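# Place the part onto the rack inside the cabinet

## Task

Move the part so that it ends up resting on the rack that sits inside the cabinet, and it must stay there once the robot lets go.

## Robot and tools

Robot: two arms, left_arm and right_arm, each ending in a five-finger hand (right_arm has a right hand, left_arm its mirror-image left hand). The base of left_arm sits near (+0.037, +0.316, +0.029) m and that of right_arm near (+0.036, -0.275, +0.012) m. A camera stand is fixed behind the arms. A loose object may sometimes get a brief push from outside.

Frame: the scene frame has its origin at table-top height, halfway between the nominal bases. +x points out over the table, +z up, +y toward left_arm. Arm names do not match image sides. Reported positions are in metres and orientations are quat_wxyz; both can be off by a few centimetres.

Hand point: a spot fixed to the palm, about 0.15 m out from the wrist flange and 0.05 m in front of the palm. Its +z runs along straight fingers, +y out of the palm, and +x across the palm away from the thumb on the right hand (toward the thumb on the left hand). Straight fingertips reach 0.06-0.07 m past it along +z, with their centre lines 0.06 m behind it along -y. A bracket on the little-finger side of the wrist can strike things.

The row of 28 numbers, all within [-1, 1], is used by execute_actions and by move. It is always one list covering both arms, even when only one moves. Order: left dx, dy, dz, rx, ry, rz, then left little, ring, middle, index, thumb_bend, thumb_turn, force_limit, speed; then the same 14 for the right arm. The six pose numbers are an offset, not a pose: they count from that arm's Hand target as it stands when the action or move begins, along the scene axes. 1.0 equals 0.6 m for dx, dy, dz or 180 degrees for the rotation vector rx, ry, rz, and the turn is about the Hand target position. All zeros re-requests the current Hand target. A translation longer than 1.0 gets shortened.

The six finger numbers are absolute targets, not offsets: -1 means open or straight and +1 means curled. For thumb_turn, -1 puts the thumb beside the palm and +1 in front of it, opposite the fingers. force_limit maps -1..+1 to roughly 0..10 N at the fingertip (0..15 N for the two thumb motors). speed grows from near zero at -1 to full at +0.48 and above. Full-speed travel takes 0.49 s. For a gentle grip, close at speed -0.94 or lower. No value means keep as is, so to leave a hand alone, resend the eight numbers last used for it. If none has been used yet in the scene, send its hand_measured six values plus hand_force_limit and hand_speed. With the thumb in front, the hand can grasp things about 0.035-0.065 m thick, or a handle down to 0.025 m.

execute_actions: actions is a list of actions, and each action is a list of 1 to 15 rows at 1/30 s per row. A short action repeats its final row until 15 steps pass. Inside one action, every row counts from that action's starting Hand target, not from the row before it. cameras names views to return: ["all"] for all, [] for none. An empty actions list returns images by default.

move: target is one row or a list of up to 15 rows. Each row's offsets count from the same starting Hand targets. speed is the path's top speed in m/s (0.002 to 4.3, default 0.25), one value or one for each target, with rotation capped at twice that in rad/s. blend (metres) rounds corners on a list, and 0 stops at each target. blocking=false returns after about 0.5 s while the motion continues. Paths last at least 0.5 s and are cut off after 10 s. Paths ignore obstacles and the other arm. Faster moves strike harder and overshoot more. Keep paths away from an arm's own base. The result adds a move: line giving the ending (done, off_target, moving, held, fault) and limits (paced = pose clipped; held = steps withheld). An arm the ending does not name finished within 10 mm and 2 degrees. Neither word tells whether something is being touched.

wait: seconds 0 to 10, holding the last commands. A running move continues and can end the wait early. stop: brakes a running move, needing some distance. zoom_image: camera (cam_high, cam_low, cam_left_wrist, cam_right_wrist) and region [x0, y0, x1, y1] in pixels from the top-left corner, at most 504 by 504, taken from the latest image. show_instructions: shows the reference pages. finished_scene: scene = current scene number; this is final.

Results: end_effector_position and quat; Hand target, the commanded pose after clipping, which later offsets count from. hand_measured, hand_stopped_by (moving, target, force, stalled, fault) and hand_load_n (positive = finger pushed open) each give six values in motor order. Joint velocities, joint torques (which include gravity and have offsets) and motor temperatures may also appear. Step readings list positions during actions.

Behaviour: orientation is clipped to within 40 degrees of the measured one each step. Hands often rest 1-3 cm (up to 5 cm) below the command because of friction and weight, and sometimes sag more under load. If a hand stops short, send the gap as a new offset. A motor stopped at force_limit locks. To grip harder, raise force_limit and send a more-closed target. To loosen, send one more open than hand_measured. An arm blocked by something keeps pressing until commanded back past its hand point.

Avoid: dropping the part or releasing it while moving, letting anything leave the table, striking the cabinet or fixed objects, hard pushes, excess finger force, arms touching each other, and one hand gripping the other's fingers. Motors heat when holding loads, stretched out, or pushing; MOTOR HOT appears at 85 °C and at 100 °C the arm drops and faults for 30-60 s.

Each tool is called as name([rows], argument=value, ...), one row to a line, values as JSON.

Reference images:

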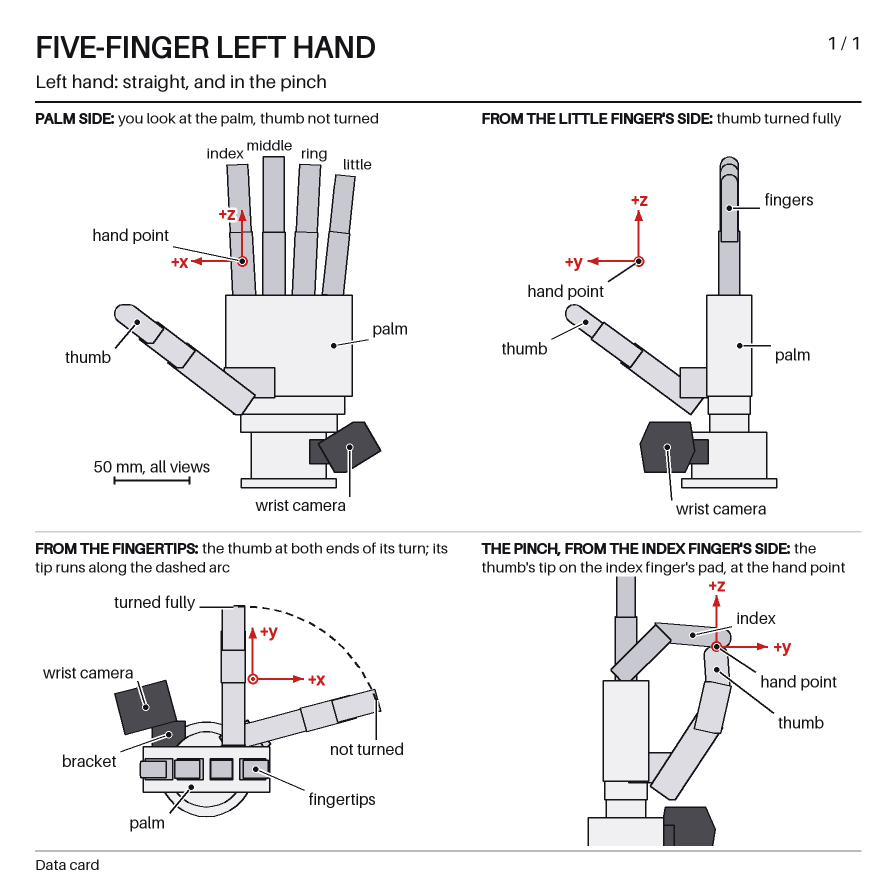

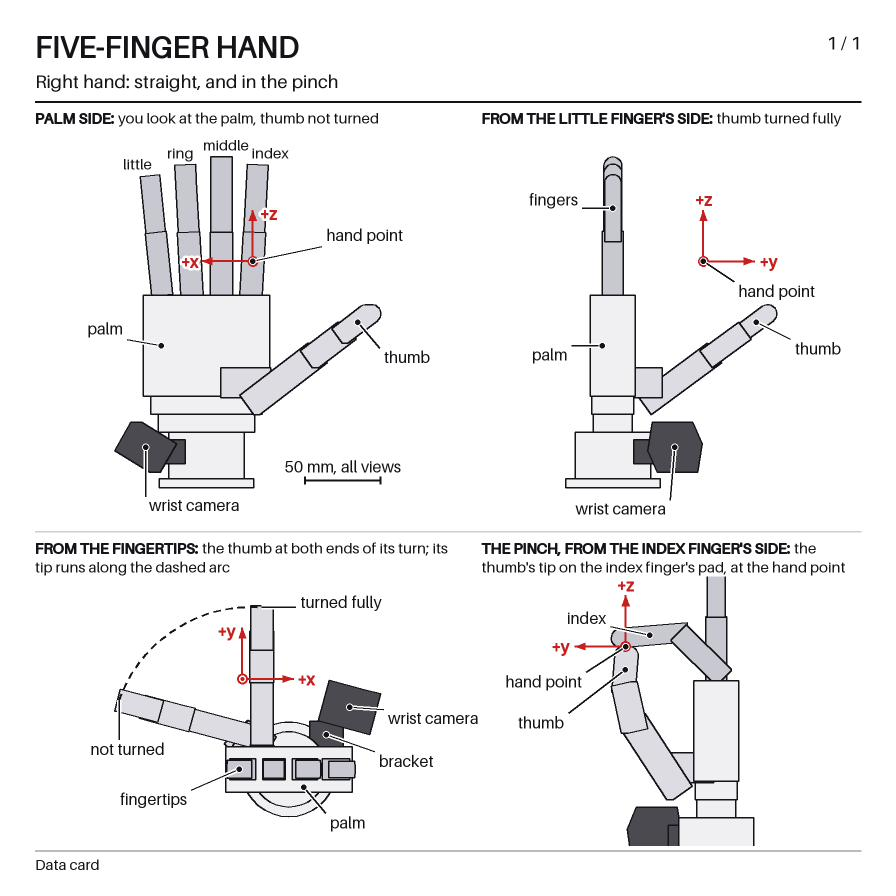

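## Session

execute_actions(actions=[])

zoom_image(camera="cam_high", region=[380, 220, 480, 320])

zoom_image(camera="cam_high", region=[385, 110, 545, 190])

Scene clock: 0.00 s.
left_arm: end_effector_position=(+0.4194, +0.4524, +0.2636) hand_measured=(-1.000, -1.000, -1.000, -1.000, -1.000, -1.000) hand_load_n=(+0.0, +0.0, +0.0, +0.0, +0.0, +0.0) hand_stopped_by=(target, target, target, target, target, target) hand_force_limit=0.00 hand_speed=-0.80 end_effector_quat_wxyz=(+0.597, -0.360, +0.545, -0.467) | right_arm: end_effector_position=(+0.2900, -0.2222, +0.1546) hand_measured=(-1.000, -1.000, -1.000, -1.000, -1.000, -1.000) hand_load_n=(+0.5, +0.0, +0.0, +0.0, +0.0, +0.0) hand_stopped_by=(target, target, target, target, target, target) hand_force_limit=0.00 hand_speed=-0.80 end_effector_quat_wxyz=(+0.178, +0.946, -0.120, +0.241)
Joint positions: left_arm=[0.72 0.967 0.339 0.841 0.799 0.169] | right_arm=[0.692 1.117 0.78 -1.152 0.605 -0.654]
Joint velocities: within noise
Joint torques (N m): no reading
Motor temperatures (°C): left_arm=[24 21 23 20 21 22] | right_arm=[20 21 28 23 20 23]
Heat: left arm: hottest waist 24 °C; right arm: hottest elbow 28 °C.
Hand target: left_arm +0.4235, +0.4561, +0.2767; +0.606, -0.350, +0.543, -0.465 | right_arm +0.2967, -0.2167, +0.1622; +0.170, +0.945, -0.123, +0.250

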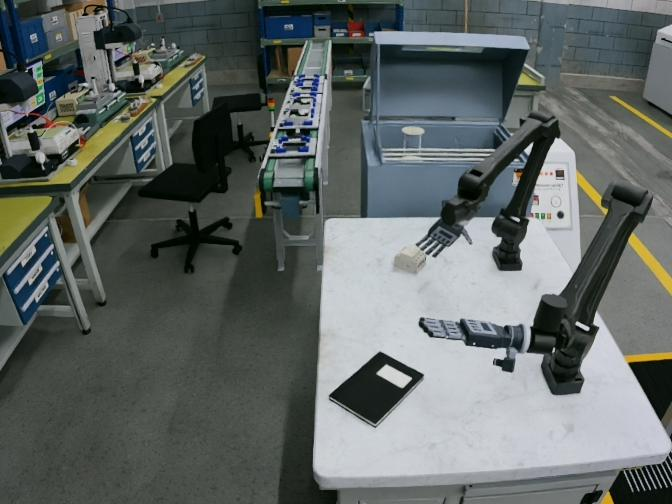

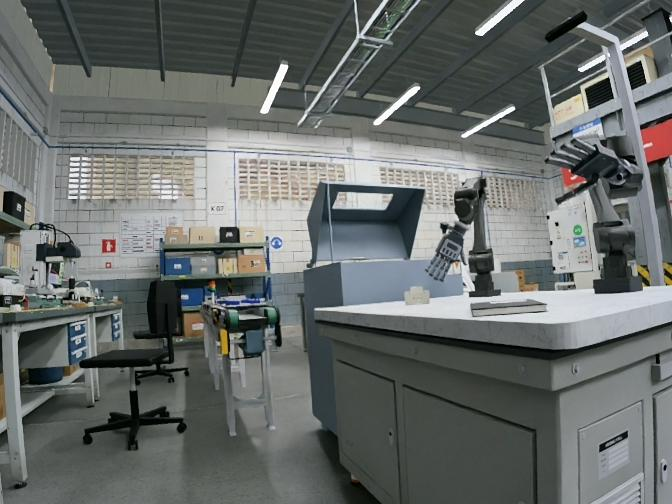

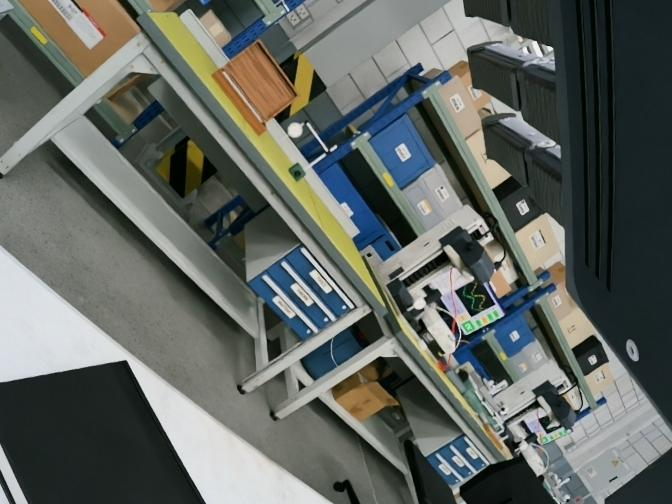

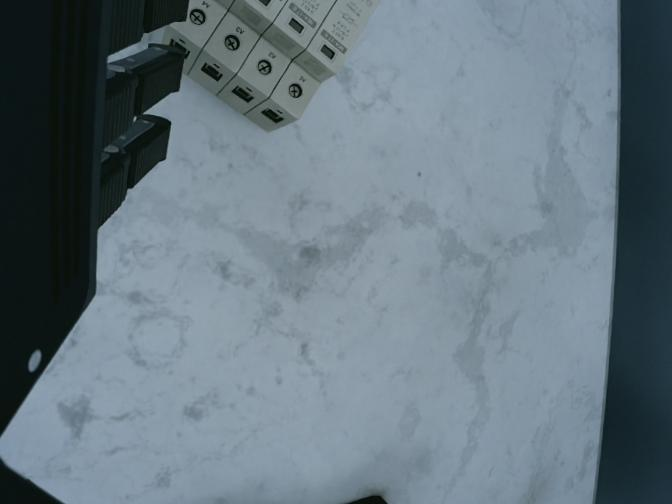

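Scaled by 5.040.

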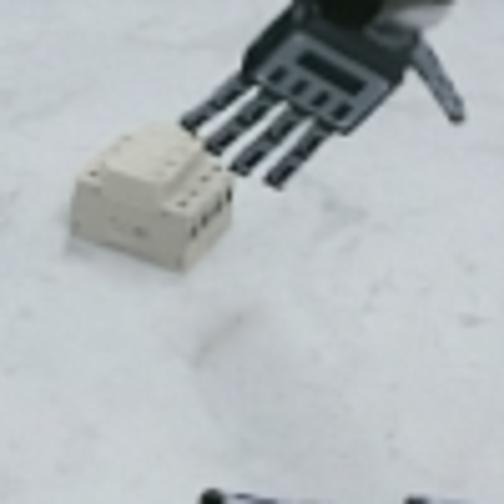

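Scaled by 3.150.

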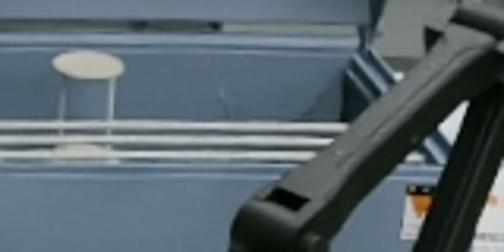

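zoom_image(camera="cam_high", region=[385, 230, 445, 290])

zoom_image(camera="cam_high", region=[350, 30, 550, 230])

zoom_image(camera="cam_low", region=[300, 160, 500, 330])

Scaled by 8.400.

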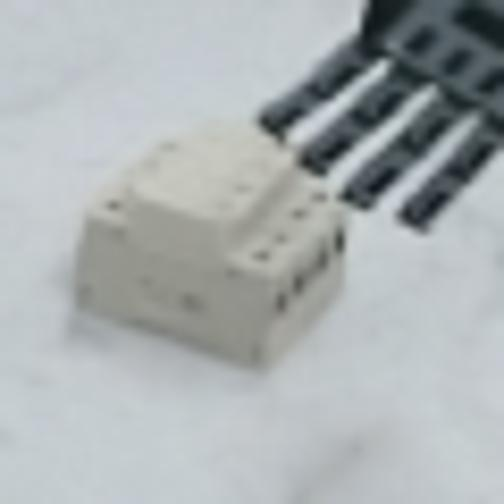

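Scaled by 2.520.

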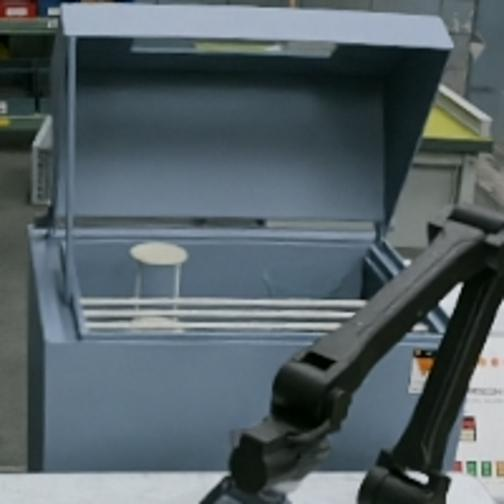

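Scaled by 2.520.

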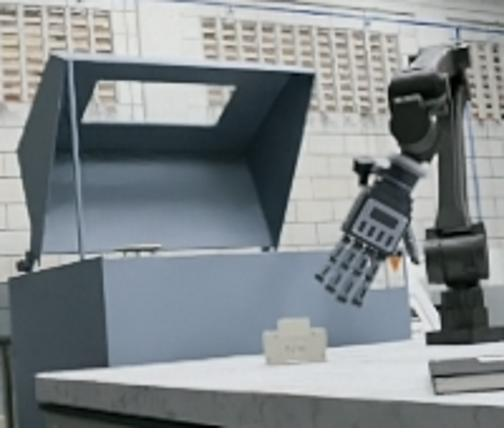

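move([
  [0,0,0,0,0,0,-1,-1,-1,-1,-1,-1,0,-0.8,0.055,0.028,0.23,0.16,-0.162,-0.208,-0.6,-0.6,-0.6,-0.6,-1,1,-0.2,0.3],
  [0,0,0,0,0,0,-1,-1,-1,-1,-1,-1,0,-0.8,0.195,-0.057,-0.02,0.321,-0.3246,-0.416,-0.6,-0.6,-0.6,-0.6,-1,1,-0.2,0.3],
], speed=0.3, blend=0.04, cameras=["cam_high","cam_low","cam_right_wrist"])

zoom_image(camera="cam_high", region=[380, 200, 460, 280])

Scene clock: 53.17 s.
left_arm: end_effector_position=(+0.4194, +0.4524, +0.2636) hand_measured=(-1.000, -1.000, -1.000, -1.000, -1.000, -1.000) hand_load_n=(-0.5, +0.0, +0.0, +0.0, +0.0, -0.5) hand_stopped_by=(target, target, target, target, target, target) hand_force_limit=0.00 hand_speed=-0.80 end_effector_quat_wxyz=(+0.597, -0.360, +0.545, -0.467) | right_arm: end_effector_position=(+0.4101, -0.2499, +0.1506) hand_measured=(-0.600, -0.600, -0.600, -0.600, -1.000, +1.000) hand_load_n=(+0.0, +0.0, +0.0, +0.0, +0.0, +0.0) hand_stopped_by=(target, target, target, target, target, target) hand_force_limit=-0.20 hand_speed=0.30 end_effector_quat_wxyz=(+0.220, -0.438, +0.773, -0.402)
Joint positions: left_arm=[0.72 0.967 0.339 0.841 0.799 0.169] | right_arm=[0.254 0.923 0.605 -0.482 0.63 0.529]
Joint torques (N m): left_arm=[0.15 -3.02 9.33 2.13 -0.1 0.14] | right_arm=[-1.08 -2.49 9.65 2.43 0.33 0.09]
Heat: left arm: hottest elbow 25 °C; right arm: hottest elbow 32 °C.
Hand target: left_arm +0.4235, +0.4561, +0.2767; +0.606, -0.350, +0.543, -0.465 | right_arm +0.4136, -0.2508, +0.1502; +0.224, -0.431, +0.775, -0.404
Off the commanded pose: left_arm 0.014 m, 2 deg | right_arm 0.004 m, 1 deg.
move: off_target (left_arm)
Images, in order (width x height): cam_high 672x504, cam_low 672x504, cam_right_wrist 672x504.

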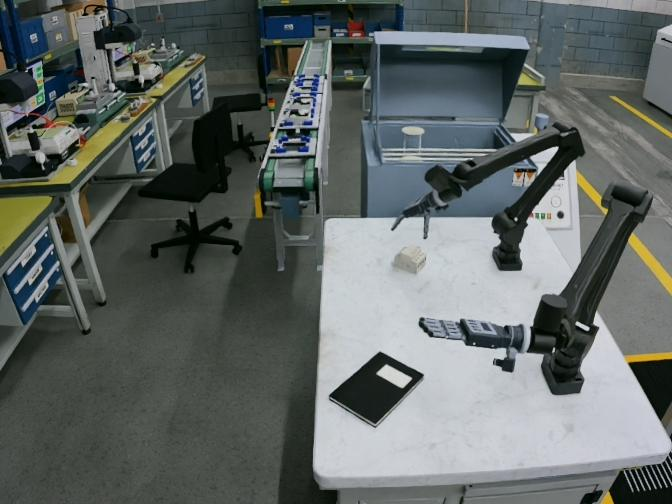

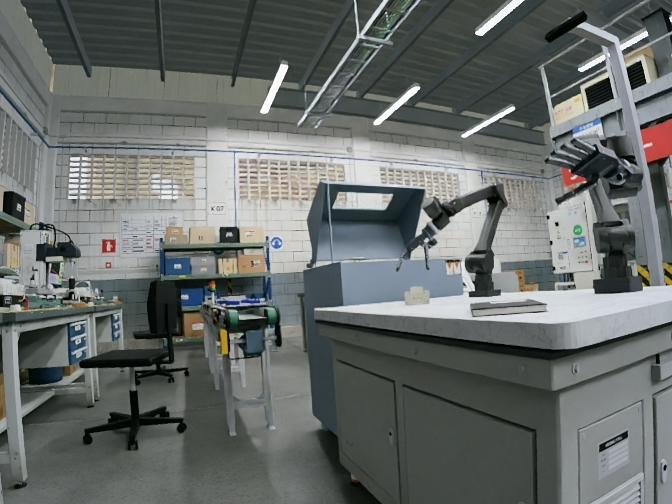

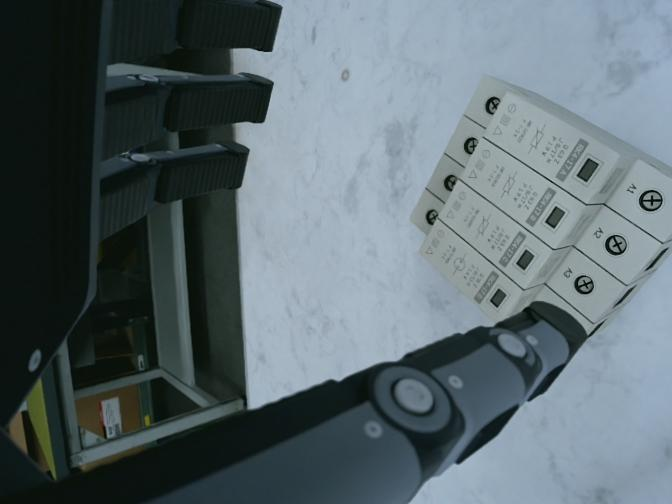

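Scaled by 6.300.

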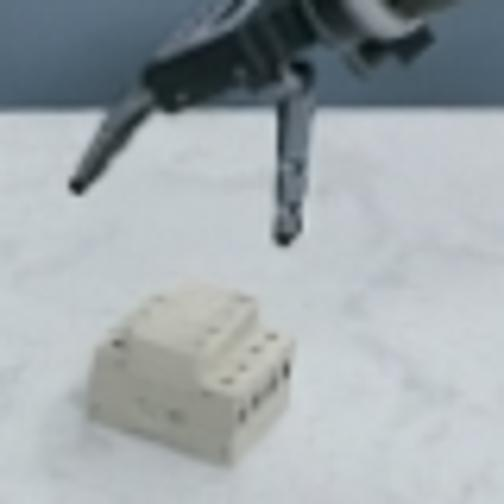

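move(target=[0,0,0,0,0,0,-1,-1,-1,-1,-1,-1,0,-0.8,0.004,-0.002,-0.132,0,0,0,-0.6,-0.6,-0.6,-0.6,-1,1,-0.2,0.3], speed=0.1, cameras=["cam_high","cam_low","cam_right_wrist"])

zoom_image(camera="cam_high", region=[380, 210, 450, 280])

Scene clock: 69.97 s.
left_arm: end_effector_position=(+0.4194, +0.4524, +0.2636) hand_measured=(-1.000, -1.000, -1.000, -1.000, -1.000, -1.000) hand_load_n=(+0.0, +0.0, +0.0, +0.0, +0.0, +0.0) hand_stopped_by=(target, target, target, target, target, target) hand_force_limit=0.00 hand_speed=-0.80 end_effector_quat_wxyz=(+0.597, -0.360, +0.545, -0.467) | right_arm: end_effector_position=(+0.4150, -0.2498, +0.0743) hand_measured=(-0.600, -0.600, -0.600, -0.600, -1.000, +1.000) hand_load_n=(+0.0, +0.0, +0.0, +0.0, +0.0, +0.0) hand_stopped_by=(target, target, target, target, target, target) hand_force_limit=-0.20 hand_speed=0.30 end_effector_quat_wxyz=(+0.224, -0.434, +0.774, -0.403)
Joint positions: left_arm=[0.72 0.967 0.339 0.841 0.799 0.169] | right_arm=[0.25 1.072 0.46 -0.178 0.629 0.53]
Joint torques (N m): left_arm=[0.15 -3.08 9.33 2.1 -0.1 0.14] | right_arm=[-1.38 -3.02 8.12 2.44 0.21 0.04]
Heat: left arm: hottest elbow 26 °C; right arm: hottest elbow 32 °C.
Hand target: left_arm +0.4235, +0.4561, +0.2767; +0.606, -0.350, +0.543, -0.465 | right_arm +0.4161, -0.2520, +0.0711; +0.224, -0.430, +0.776, -0.404
Off the commanded pose: left_arm 0.014 m, 2 deg | right_arm 0.004 m, 0 deg.
move: off_target (left_arm)
Images, in order (width x height): cam_high 672x504, cam_low 672x504, cam_right_wrist 672x504.

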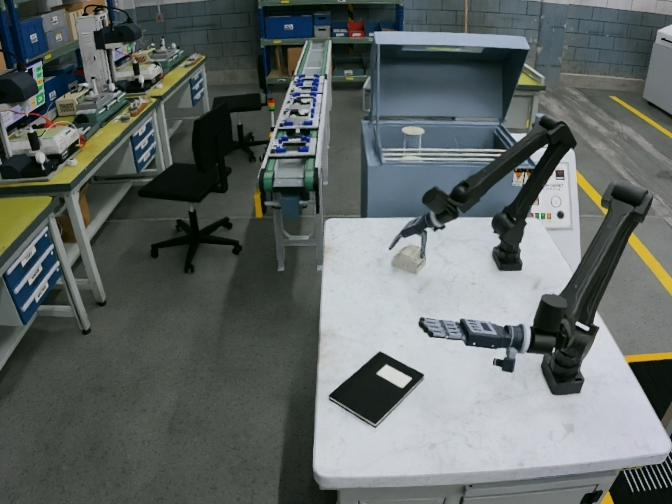

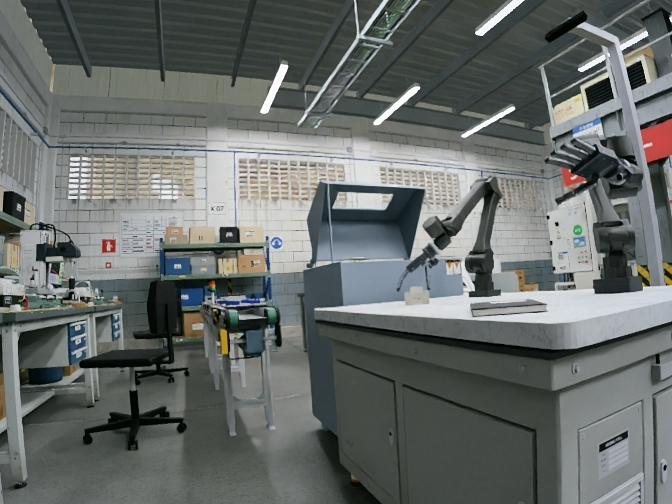

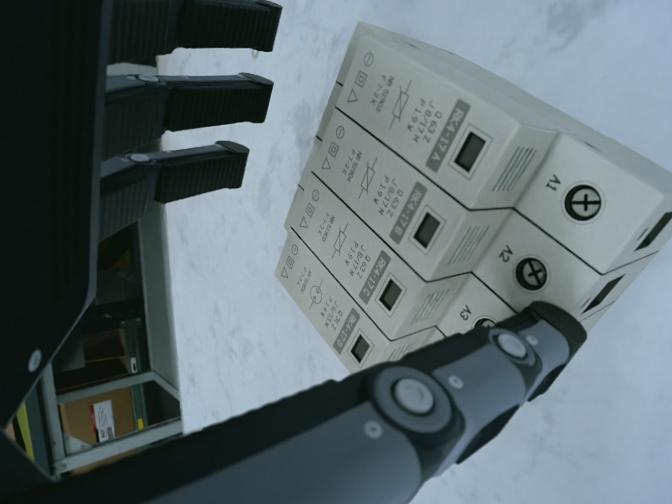

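Scaled by 7.200.

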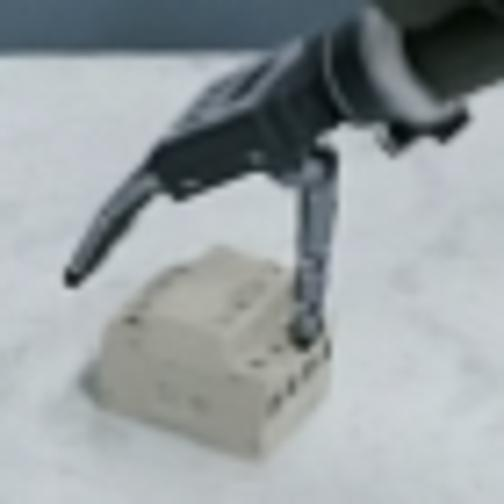

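move([
  [0,0,0,0,0,0,-1,-1,-1,-1,-1,-1,0,-0.8,0.026,0.0035,0.0,0,0,0,-0.6,-0.6,-0.6,-0.6,-1,1,-0.2,0.3],
], speed=0.06, cameras=["cam_high","cam_right_wrist"])

zoom_image(camera="cam_high", region=[380, 210, 450, 280])

Scene clock: 90.73 s.
left_arm: end_effector_position=(+0.4194, +0.4524, +0.2636) hand_measured=(-1.000, -1.000, -1.000, -1.000, -1.000, -1.000) hand_load_n=(+0.0, +0.0, +0.0, +0.0, +0.0, +0.0) hand_stopped_by=(target, target, target, target, target, target) hand_force_limit=0.00 hand_speed=-0.80 end_effector_quat_wxyz=(+0.597, -0.360, +0.545, -0.467) | right_arm: end_effector_position=(+0.4224, -0.2487, +0.0729) hand_measured=(-0.600, -0.600, -0.600, -0.600, -1.000, +1.000) hand_load_n=(+0.0, +0.0, +0.0, +0.0, +0.5, -3.0) hand_stopped_by=(target, target, target, target, target, target) hand_force_limit=-0.20 hand_speed=0.30 end_effector_quat_wxyz=(+0.227, -0.432, +0.774, -0.404)
Joint positions: left_arm=[0.72 0.967 0.339 0.841 0.799 0.169] | right_arm=[0.247 1.099 0.468 -0.15 0.627 0.53]
Joint torques (N m): left_arm=[0.15 -3.08 9.32 2.13 -0.1 0.14] | right_arm=[-1.61 -1.14 10.37 2.19 0.09 -0.01]
Heat: left arm: hottest elbow 26 °C; right arm: hottest elbow 31 °C.
Hand target: left_arm +0.4235, +0.4561, +0.2767; +0.606, -0.350, +0.543, -0.465 | right_arm +0.4316, -0.2500, +0.0710; +0.224, -0.430, +0.776, -0.404
Off the commanded pose: left_arm 0.014 m, 2 deg | right_arm 0.010 m, 0 deg.
move: off_target (left_arm)
Images, in order (width x height): cam_high 672x504, cam_right_wrist 672x504.

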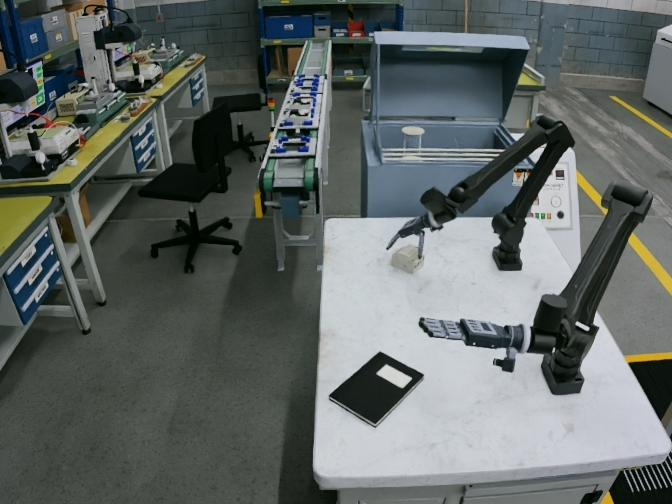

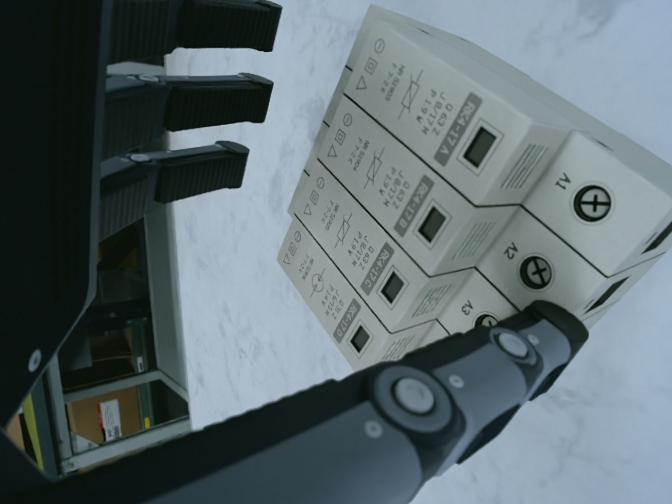

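Scaled by 7.200.

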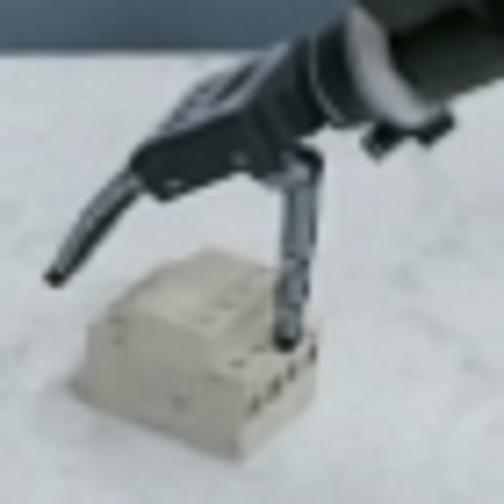

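move([
  [0,0,0,0,0,0,-1,-1,-1,-1,-1,-1,0,-0.8,-0.01,0.0,0.04,0,0,0,-0.6,-0.6,-0.6,-0.6,-1,1,-0.2,0.3],
], speed=0.06, cameras=["cam_high","cam_right_wrist"])

zoom_image(camera="cam_high", region=[380, 210, 450, 280])

Scene clock: 100.47 s.
left_arm: end_effector_position=(+0.4194, +0.4524, +0.2636) hand_measured=(-1.000, -1.000, -1.000, -1.000, -1.000, -1.000) hand_load_n=(+0.0, +0.0, +0.0, +0.0, +0.0, -0.5) hand_stopped_by=(target, target, target, target, target, target) hand_force_limit=0.00 hand_speed=-0.80 end_effector_quat_wxyz=(+0.597, -0.360, +0.545, -0.467) | right_arm: end_effector_position=(+0.4089, -0.2523, +0.0730) hand_measured=(-0.600, -0.600, -0.600, -0.600, -1.000, +1.000) hand_load_n=(+0.0, +0.0, +0.0, +0.0, +0.0, +0.0) hand_stopped_by=(target, target, target, target, target, target) hand_force_limit=-0.20 hand_speed=0.30 end_effector_quat_wxyz=(+0.207, -0.442, +0.777, -0.398)
Joint positions: left_arm=[0.72 0.967 0.339 0.841 0.799 0.169] | right_arm=[0.246 1.067 0.472 -0.233 0.627 0.531]
Joint torques (N m): left_arm=[0.21 -3.02 9.33 2.11 -0.1 0.14] | right_arm=[-1.14 -4.72 12.56 1.16 0.27 0.02]
Heat: left arm: hottest elbow 26 °C; right arm: hottest elbow 32 °C.
Hand target: left_arm +0.4235, +0.4561, +0.2767; +0.606, -0.350, +0.543, -0.465 | right_arm +0.4257, -0.2500, +0.0950; +0.224, -0.430, +0.776, -0.404
Off the commanded pose: left_arm 0.014 m, 2 deg | right_arm 0.028 m, 2 deg.
move: off_target (left_arm, right_arm)
Images, in order (width x height): cam_high 672x504, cam_right_wrist 672x504.

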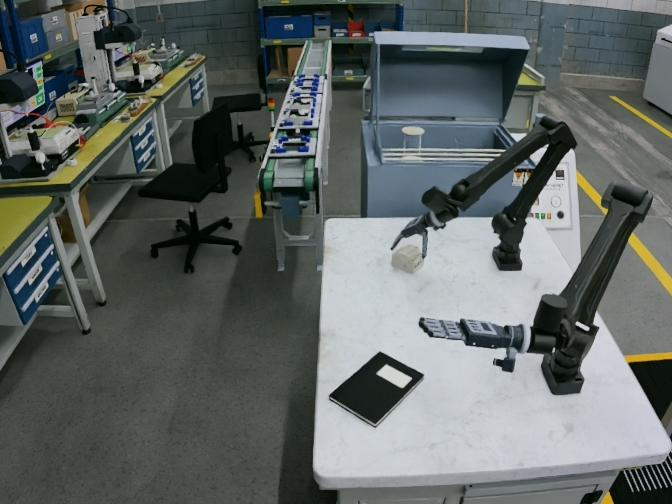

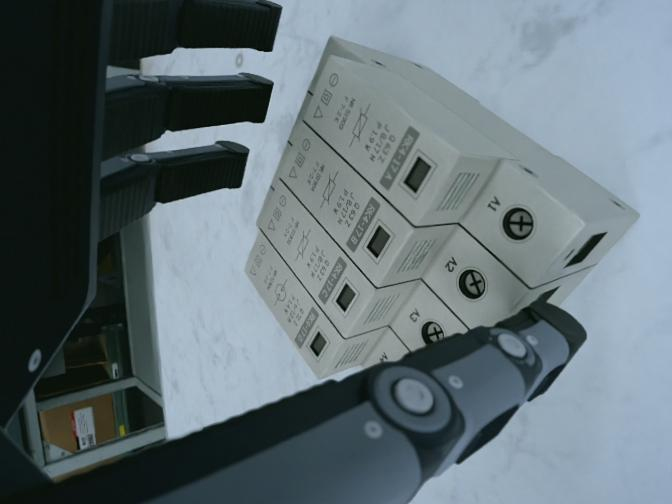

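Scaled by 7.200.

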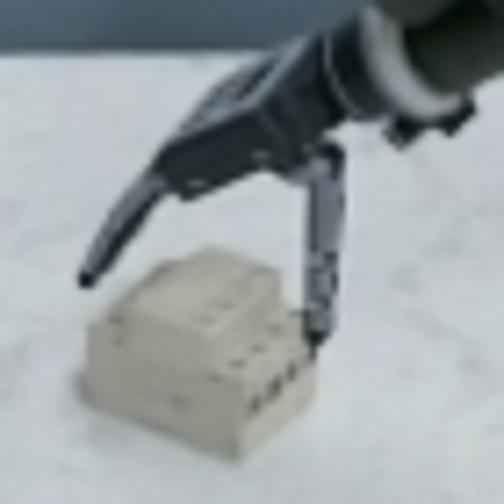

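move([
  [0,0,0,0,0,0,-1,-1,-1,-1,-1,-1,0,-0.8,0.005,0.0,0.08,0,0,0,-0.6,-0.6,-0.6,-0.6,-1,1,-0.2,0.3],
  [0,0,0,0,0,0,-1,-1,-1,-1,-1,-1,0,-0.8,0.002,0.011,0.07,0,0,0,-0.6,-0.6,-0.6,-0.6,-1,1,-0.2,0.3],
  [0,0,0,0,0,0,-1,-1,-1,-1,-1,-1,0,-0.8,0.002,0.011,-0.03,0,0,0,-0.6,-0.6,-0.6,-0.6,-1,1,-0.2,0.3],
], speed=0.1, cameras=["cam_high","cam_right_wrist"])

zoom_image(camera="cam_high", region=[380, 210, 450, 280])

Scene clock: 152.73 s.
left_arm: end_effector_position=(+0.4194, +0.4524, +0.2636) hand_measured=(-1.000, -1.000, -1.000, -1.000, -1.000, -1.000) hand_load_n=(+0.0, -0.5, +0.0, +0.0, +0.0, -0.5) hand_stopped_by=(target, target, target, target, target, target) hand_force_limit=0.00 hand_speed=-0.80 end_effector_quat_wxyz=(+0.597, -0.360, +0.545, -0.467) | right_arm: end_effector_position=(+0.4243, -0.2461, +0.0769) hand_measured=(-0.600, -0.600, -0.600, -0.600, -1.000, +1.000) hand_load_n=(+0.0, +0.0, +0.0, +0.0, +0.0, +0.0) hand_stopped_by=(target, target, target, target, target, target) hand_force_limit=-0.20 hand_speed=0.30 end_effector_quat_wxyz=(+0.217, -0.434, +0.776, -0.403)
Joint positions: left_arm=[0.72 0.967 0.339 0.841 0.799 0.169] | right_arm=[0.258 1.107 0.497 -0.2 0.64 0.544]
Joint torques (N m): left_arm=[0.15 -3.08 9.33 2.11 -0.1 0.14] | right_arm=[-0.21 -4.07 8.39 2.4 0.32 0.09]
Motor temperatures (°C): left_arm=[24 21 27 20 21 22] | right_arm=[20 21 33 23 21 23]
Heat: left arm: hottest elbow 27 °C; right arm: hottest elbow 33 °C.
Hand target: left_arm +0.4235, +0.4561, +0.2767; +0.606, -0.350, +0.543, -0.465 | right_arm +0.4269, -0.2433, +0.0771; +0.224, -0.430, +0.776, -0.404
Off the commanded pose: left_arm 0.014 m, 2 deg | right_arm 0.004 m, 1 deg.
move: off_target (left_arm)
Images, in order (width x height): cam_high 672x504, cam_right_wrist 672x504.

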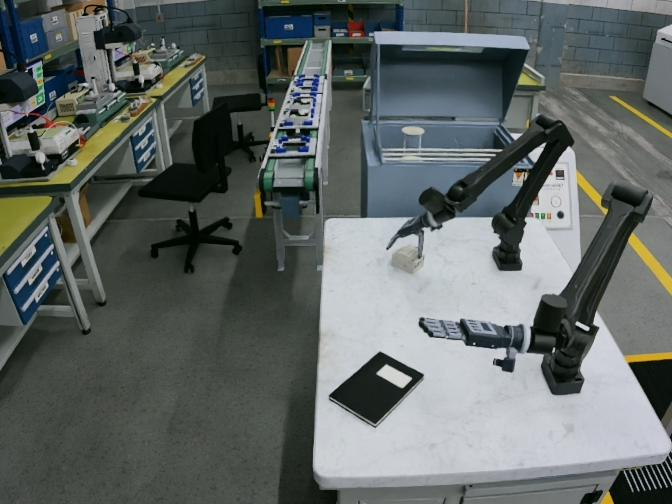

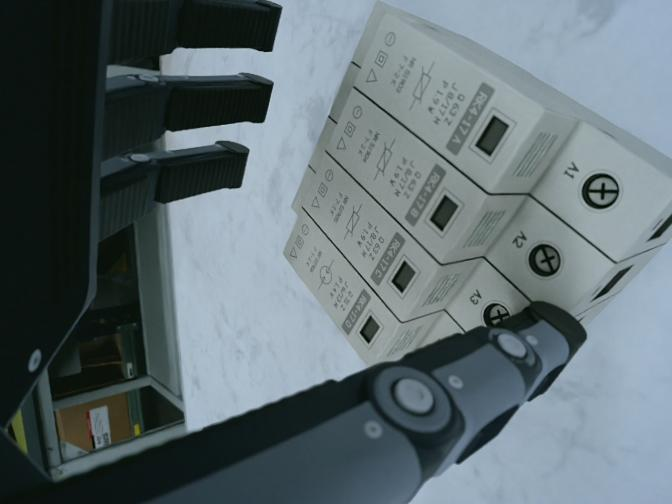

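Scaled by 7.200.

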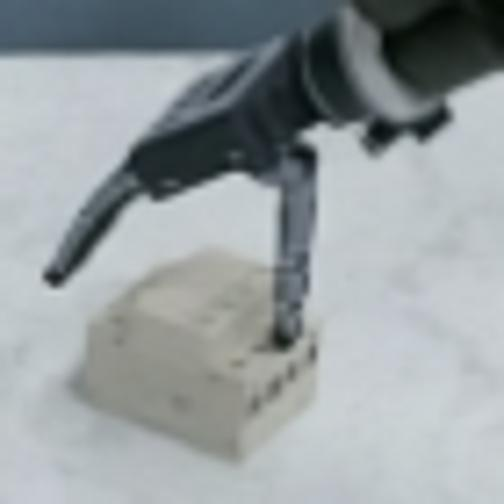

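move([
  [0,0,0,0,0,0,-1,-1,-1,-1,-1,-1,0,-0.8,0.024,-0.001,-0.002,0,0,0,-0.6,-0.6,-0.6,-0.6,-1,1,-0.2,0.3],
], speed=0.06, cameras=["cam_high","cam_right_wrist"])

zoom_image(camera="cam_high", region=[380, 210, 450, 280])

Scene clock: 172.00 s.
left_arm: end_effector_position=(+0.4194, +0.4524, +0.2636) hand_measured=(-1.000, -1.000, -1.000, -1.000, -1.000, -1.000) hand_load_n=(-0.5, +0.0, +0.0, +0.0, +0.0, +0.0) hand_stopped_by=(target, target, target, target, target, target) hand_force_limit=0.00 hand_speed=-0.80 end_effector_quat_wxyz=(+0.597, -0.360, +0.545, -0.467) | right_arm: end_effector_position=(+0.4284, -0.2444, +0.0728) hand_measured=(-0.600, -0.600, -0.600, -0.600, -1.000, +1.000) hand_load_n=(+0.0, +0.0, +0.0, +0.0, +0.5, -2.5) hand_stopped_by=(target, target, target, target, target, target) hand_force_limit=-0.20 hand_speed=0.30 end_effector_quat_wxyz=(+0.219, -0.436, +0.774, -0.403)
Joint positions: left_arm=[0.72 0.967 0.339 0.841 0.799 0.169] | right_arm=[0.258 1.129 0.497 -0.172 0.636 0.538]
Joint torques (N m): left_arm=[0.09 -3.14 9.32 2.13 -0.1 0.13] | right_arm=[-1.44 -2.2 10.73 2.37 0.11 0.02]
Heat: left arm: hottest elbow 27 °C; right arm: hottest elbow 33 °C.
Hand target: left_arm +0.4235, +0.4561, +0.2767; +0.606, -0.350, +0.543, -0.465 | right_arm +0.4413, -0.2440, +0.0758; +0.224, -0.430, +0.776, -0.404
Off the commanded pose: left_arm 0.014 m, 2 deg | right_arm 0.013 m, 1 deg.
move: off_target (left_arm, right_arm)
Images, in order (width x height): cam_high 672x504, cam_right_wrist 672x504.

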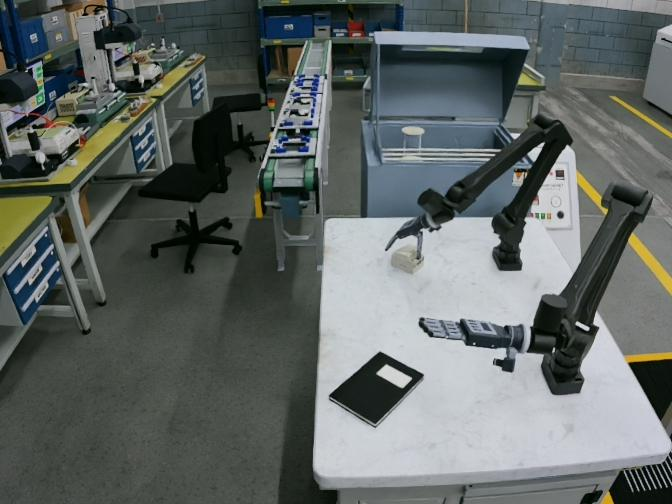

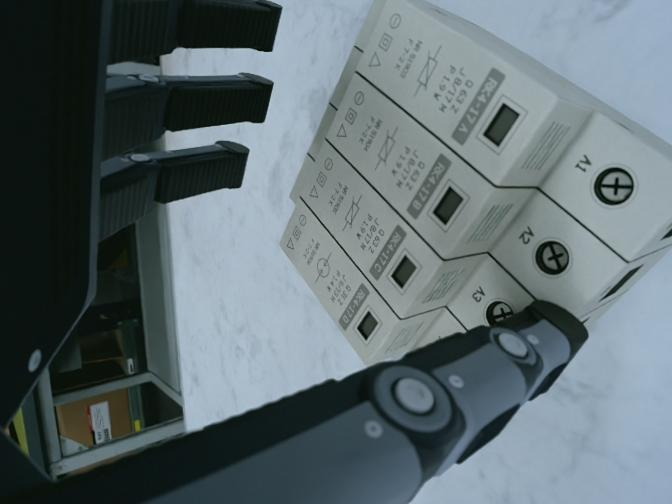

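Scaled by 7.200.

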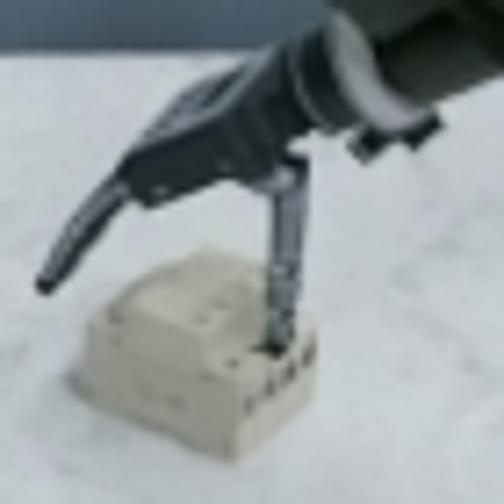

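move([
  [0,0,0,0,0,0,-1,-1,-1,-1,-1,-1,0,-0.8,-0.01,0.0,0.08,0,0,0,-0.6,-0.6,-0.6,-0.6,-1,1,-0.2,0.3],
  [0,0,0,0,0,0,-1,-1,-1,-1,-1,-1,0,-0.8,0.0,-0.001,0.08,0,0,0,-0.6,-0.6,-0.6,-0.6,-1,1,-0.2,0.3],
  [0,0,0,0,0,0,-1,-1,-1,-1,-1,-1,0,-0.8,0.0,-0.001,0.005,0,0,0,-0.6,-0.6,-0.6,-0.6,-1,1,-0.2,0.3],
], speed=0.1, cameras=["cam_high","cam_right_wrist"])

zoom_image(camera="cam_high", region=[380, 210, 450, 280])

Scene clock: 203.80 s.
left_arm: end_effector_position=(+0.4194, +0.4524, +0.2636) hand_measured=(-1.000, -1.000, -1.000, -1.000, -1.000, -1.000) hand_load_n=(+0.0, +0.0, +0.0, +0.0, +0.0, -0.5) hand_stopped_by=(target, target, target, target, target, target) hand_force_limit=0.00 hand_speed=-0.80 end_effector_quat_wxyz=(+0.597, -0.360, +0.545, -0.467) | right_arm: end_effector_position=(+0.4396, -0.2424, +0.0808) hand_measured=(-0.600, -0.600, -0.600, -0.600, -1.000, +1.000) hand_load_n=(+0.0, +0.0, +0.0, +0.0, +0.0, +0.0) hand_stopped_by=(target, target, target, target, target, target) hand_force_limit=-0.20 hand_speed=0.30 end_effector_quat_wxyz=(+0.223, -0.433, +0.775, -0.403)
Joint positions: left_arm=[0.72 0.967 0.339 0.841 0.799 0.169] | right_arm=[0.254 1.145 0.531 -0.182 0.632 0.538]
Joint torques (N m): left_arm=[0.15 -3.08 9.33 2.11 -0.1 0.13] | right_arm=[-1.32 -4.37 8.23 2.41 0.2 0]
Heat: left arm: hottest elbow 27 °C; right arm: hottest elbow 34 °C.
Hand target: left_arm +0.4235, +0.4561, +0.2767; +0.606, -0.350, +0.543, -0.465 | right_arm +0.4412, -0.2446, +0.0788; +0.224, -0.430, +0.776, -0.404
Off the commanded pose: left_arm 0.014 m, 2 deg | right_arm 0.003 m, 0 deg.
move: off_target (left_arm)
Images, in order (width x height): cam_high 672x504, cam_right_wrist 672x504.

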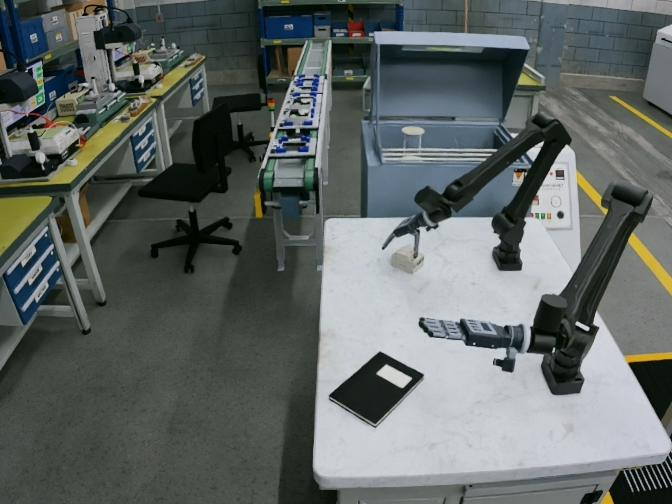

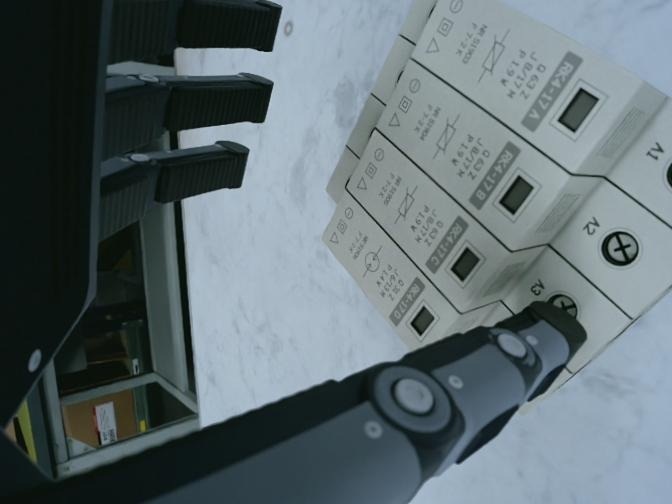

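Scaled by 7.200.

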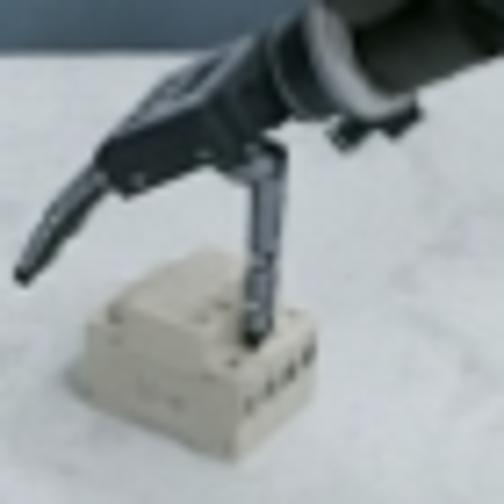

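move([
  [0,0,0,0,0,0,-1,-1,-1,-1,-1,-1,0,-0.8,0.0,-0.002,-0.011,0,0,0,-0.6,-0.6,-0.6,-0.6,-1,1,-0.2,0.3],
  [0,0,0,0,0,0,-1,-1,-1,-1,-1,-1,0,-0.8,0.0,-0.002,-0.011,0,0,0,-0.6,-0.1,-0.1,-0.1,-1,1,-0.2,-0.4],
  [0,0,0,0,0,0,-1,-1,-1,-1,-1,-1,0,-0.8,0.0,-0.002,-0.011,0,0,0,-0.6,0.5,0.5,0.5,-1,1,-0.2,-0.85],
], speed=0.06, cameras=["cam_high","cam_right_wrist"])

zoom_image(camera="cam_high", region=[380, 210, 450, 280])

Scene clock: 218.03 s.
left_arm: end_effector_position=(+0.4194, +0.4524, +0.2636) hand_measured=(-1.000, -1.000, -1.000, -1.000, -1.000, -1.000) hand_load_n=(+0.0, +0.0, +0.0, +0.0, +0.0, +0.0) hand_stopped_by=(target, target, target, target, target, target) hand_force_limit=0.00 hand_speed=-0.80 end_effector_quat_wxyz=(+0.597, -0.360, +0.545, -0.467) | right_arm: end_effector_position=(+0.4422, -0.2436, +0.0771) hand_measured=(-0.600, +0.246, +0.160, +0.188, -1.000, +1.000) hand_load_n=(+0.0, +4.0, +2.5, +5.5, +1.5, -1.0) hand_stopped_by=(target, force, force, force, target, target) hand_force_limit=-0.20 hand_speed=-0.85 end_effector_quat_wxyz=(+0.228, -0.429, +0.776, -0.403)
Joint positions: left_arm=[0.72 0.967 0.339 0.841 0.799 0.169] | right_arm=[0.247 1.157 0.521 -0.146 0.627 0.538]
Joint torques (N m): left_arm=[0.09 -3.08 9.35 2.11 -0.1 0.13] | right_arm=[-1.08 -4.31 7.99 2.1 0.25 -0.03]
Heat: left arm: hottest elbow 27 °C; right arm: hottest elbow 34 °C.
Hand target: left_arm +0.4235, +0.4561, +0.2767; +0.606, -0.350, +0.543, -0.465 | right_arm +0.4414, -0.2458, +0.0724; +0.224, -0.430, +0.776, -0.404
Off the commanded pose: left_arm 0.014 m, 2 deg | right_arm 0.006 m, 0 deg.
move: off_target (left_arm)
Images, in order (width x height): cam_high 672x504, cam_right_wrist 672x504.

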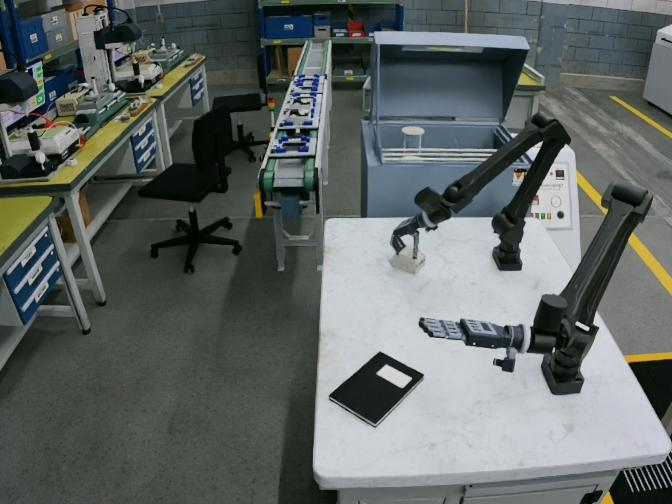

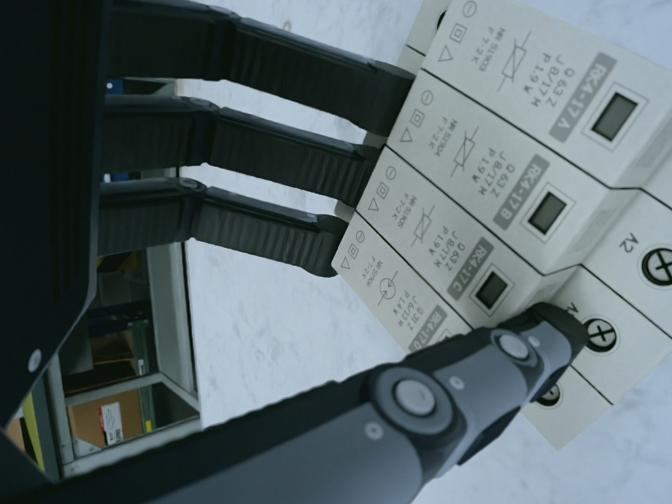

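Scaled by 7.200.

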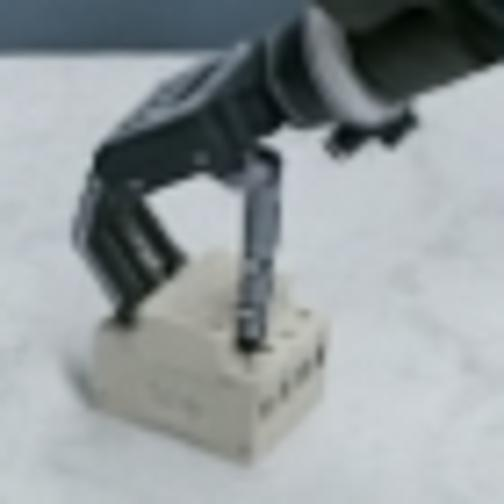

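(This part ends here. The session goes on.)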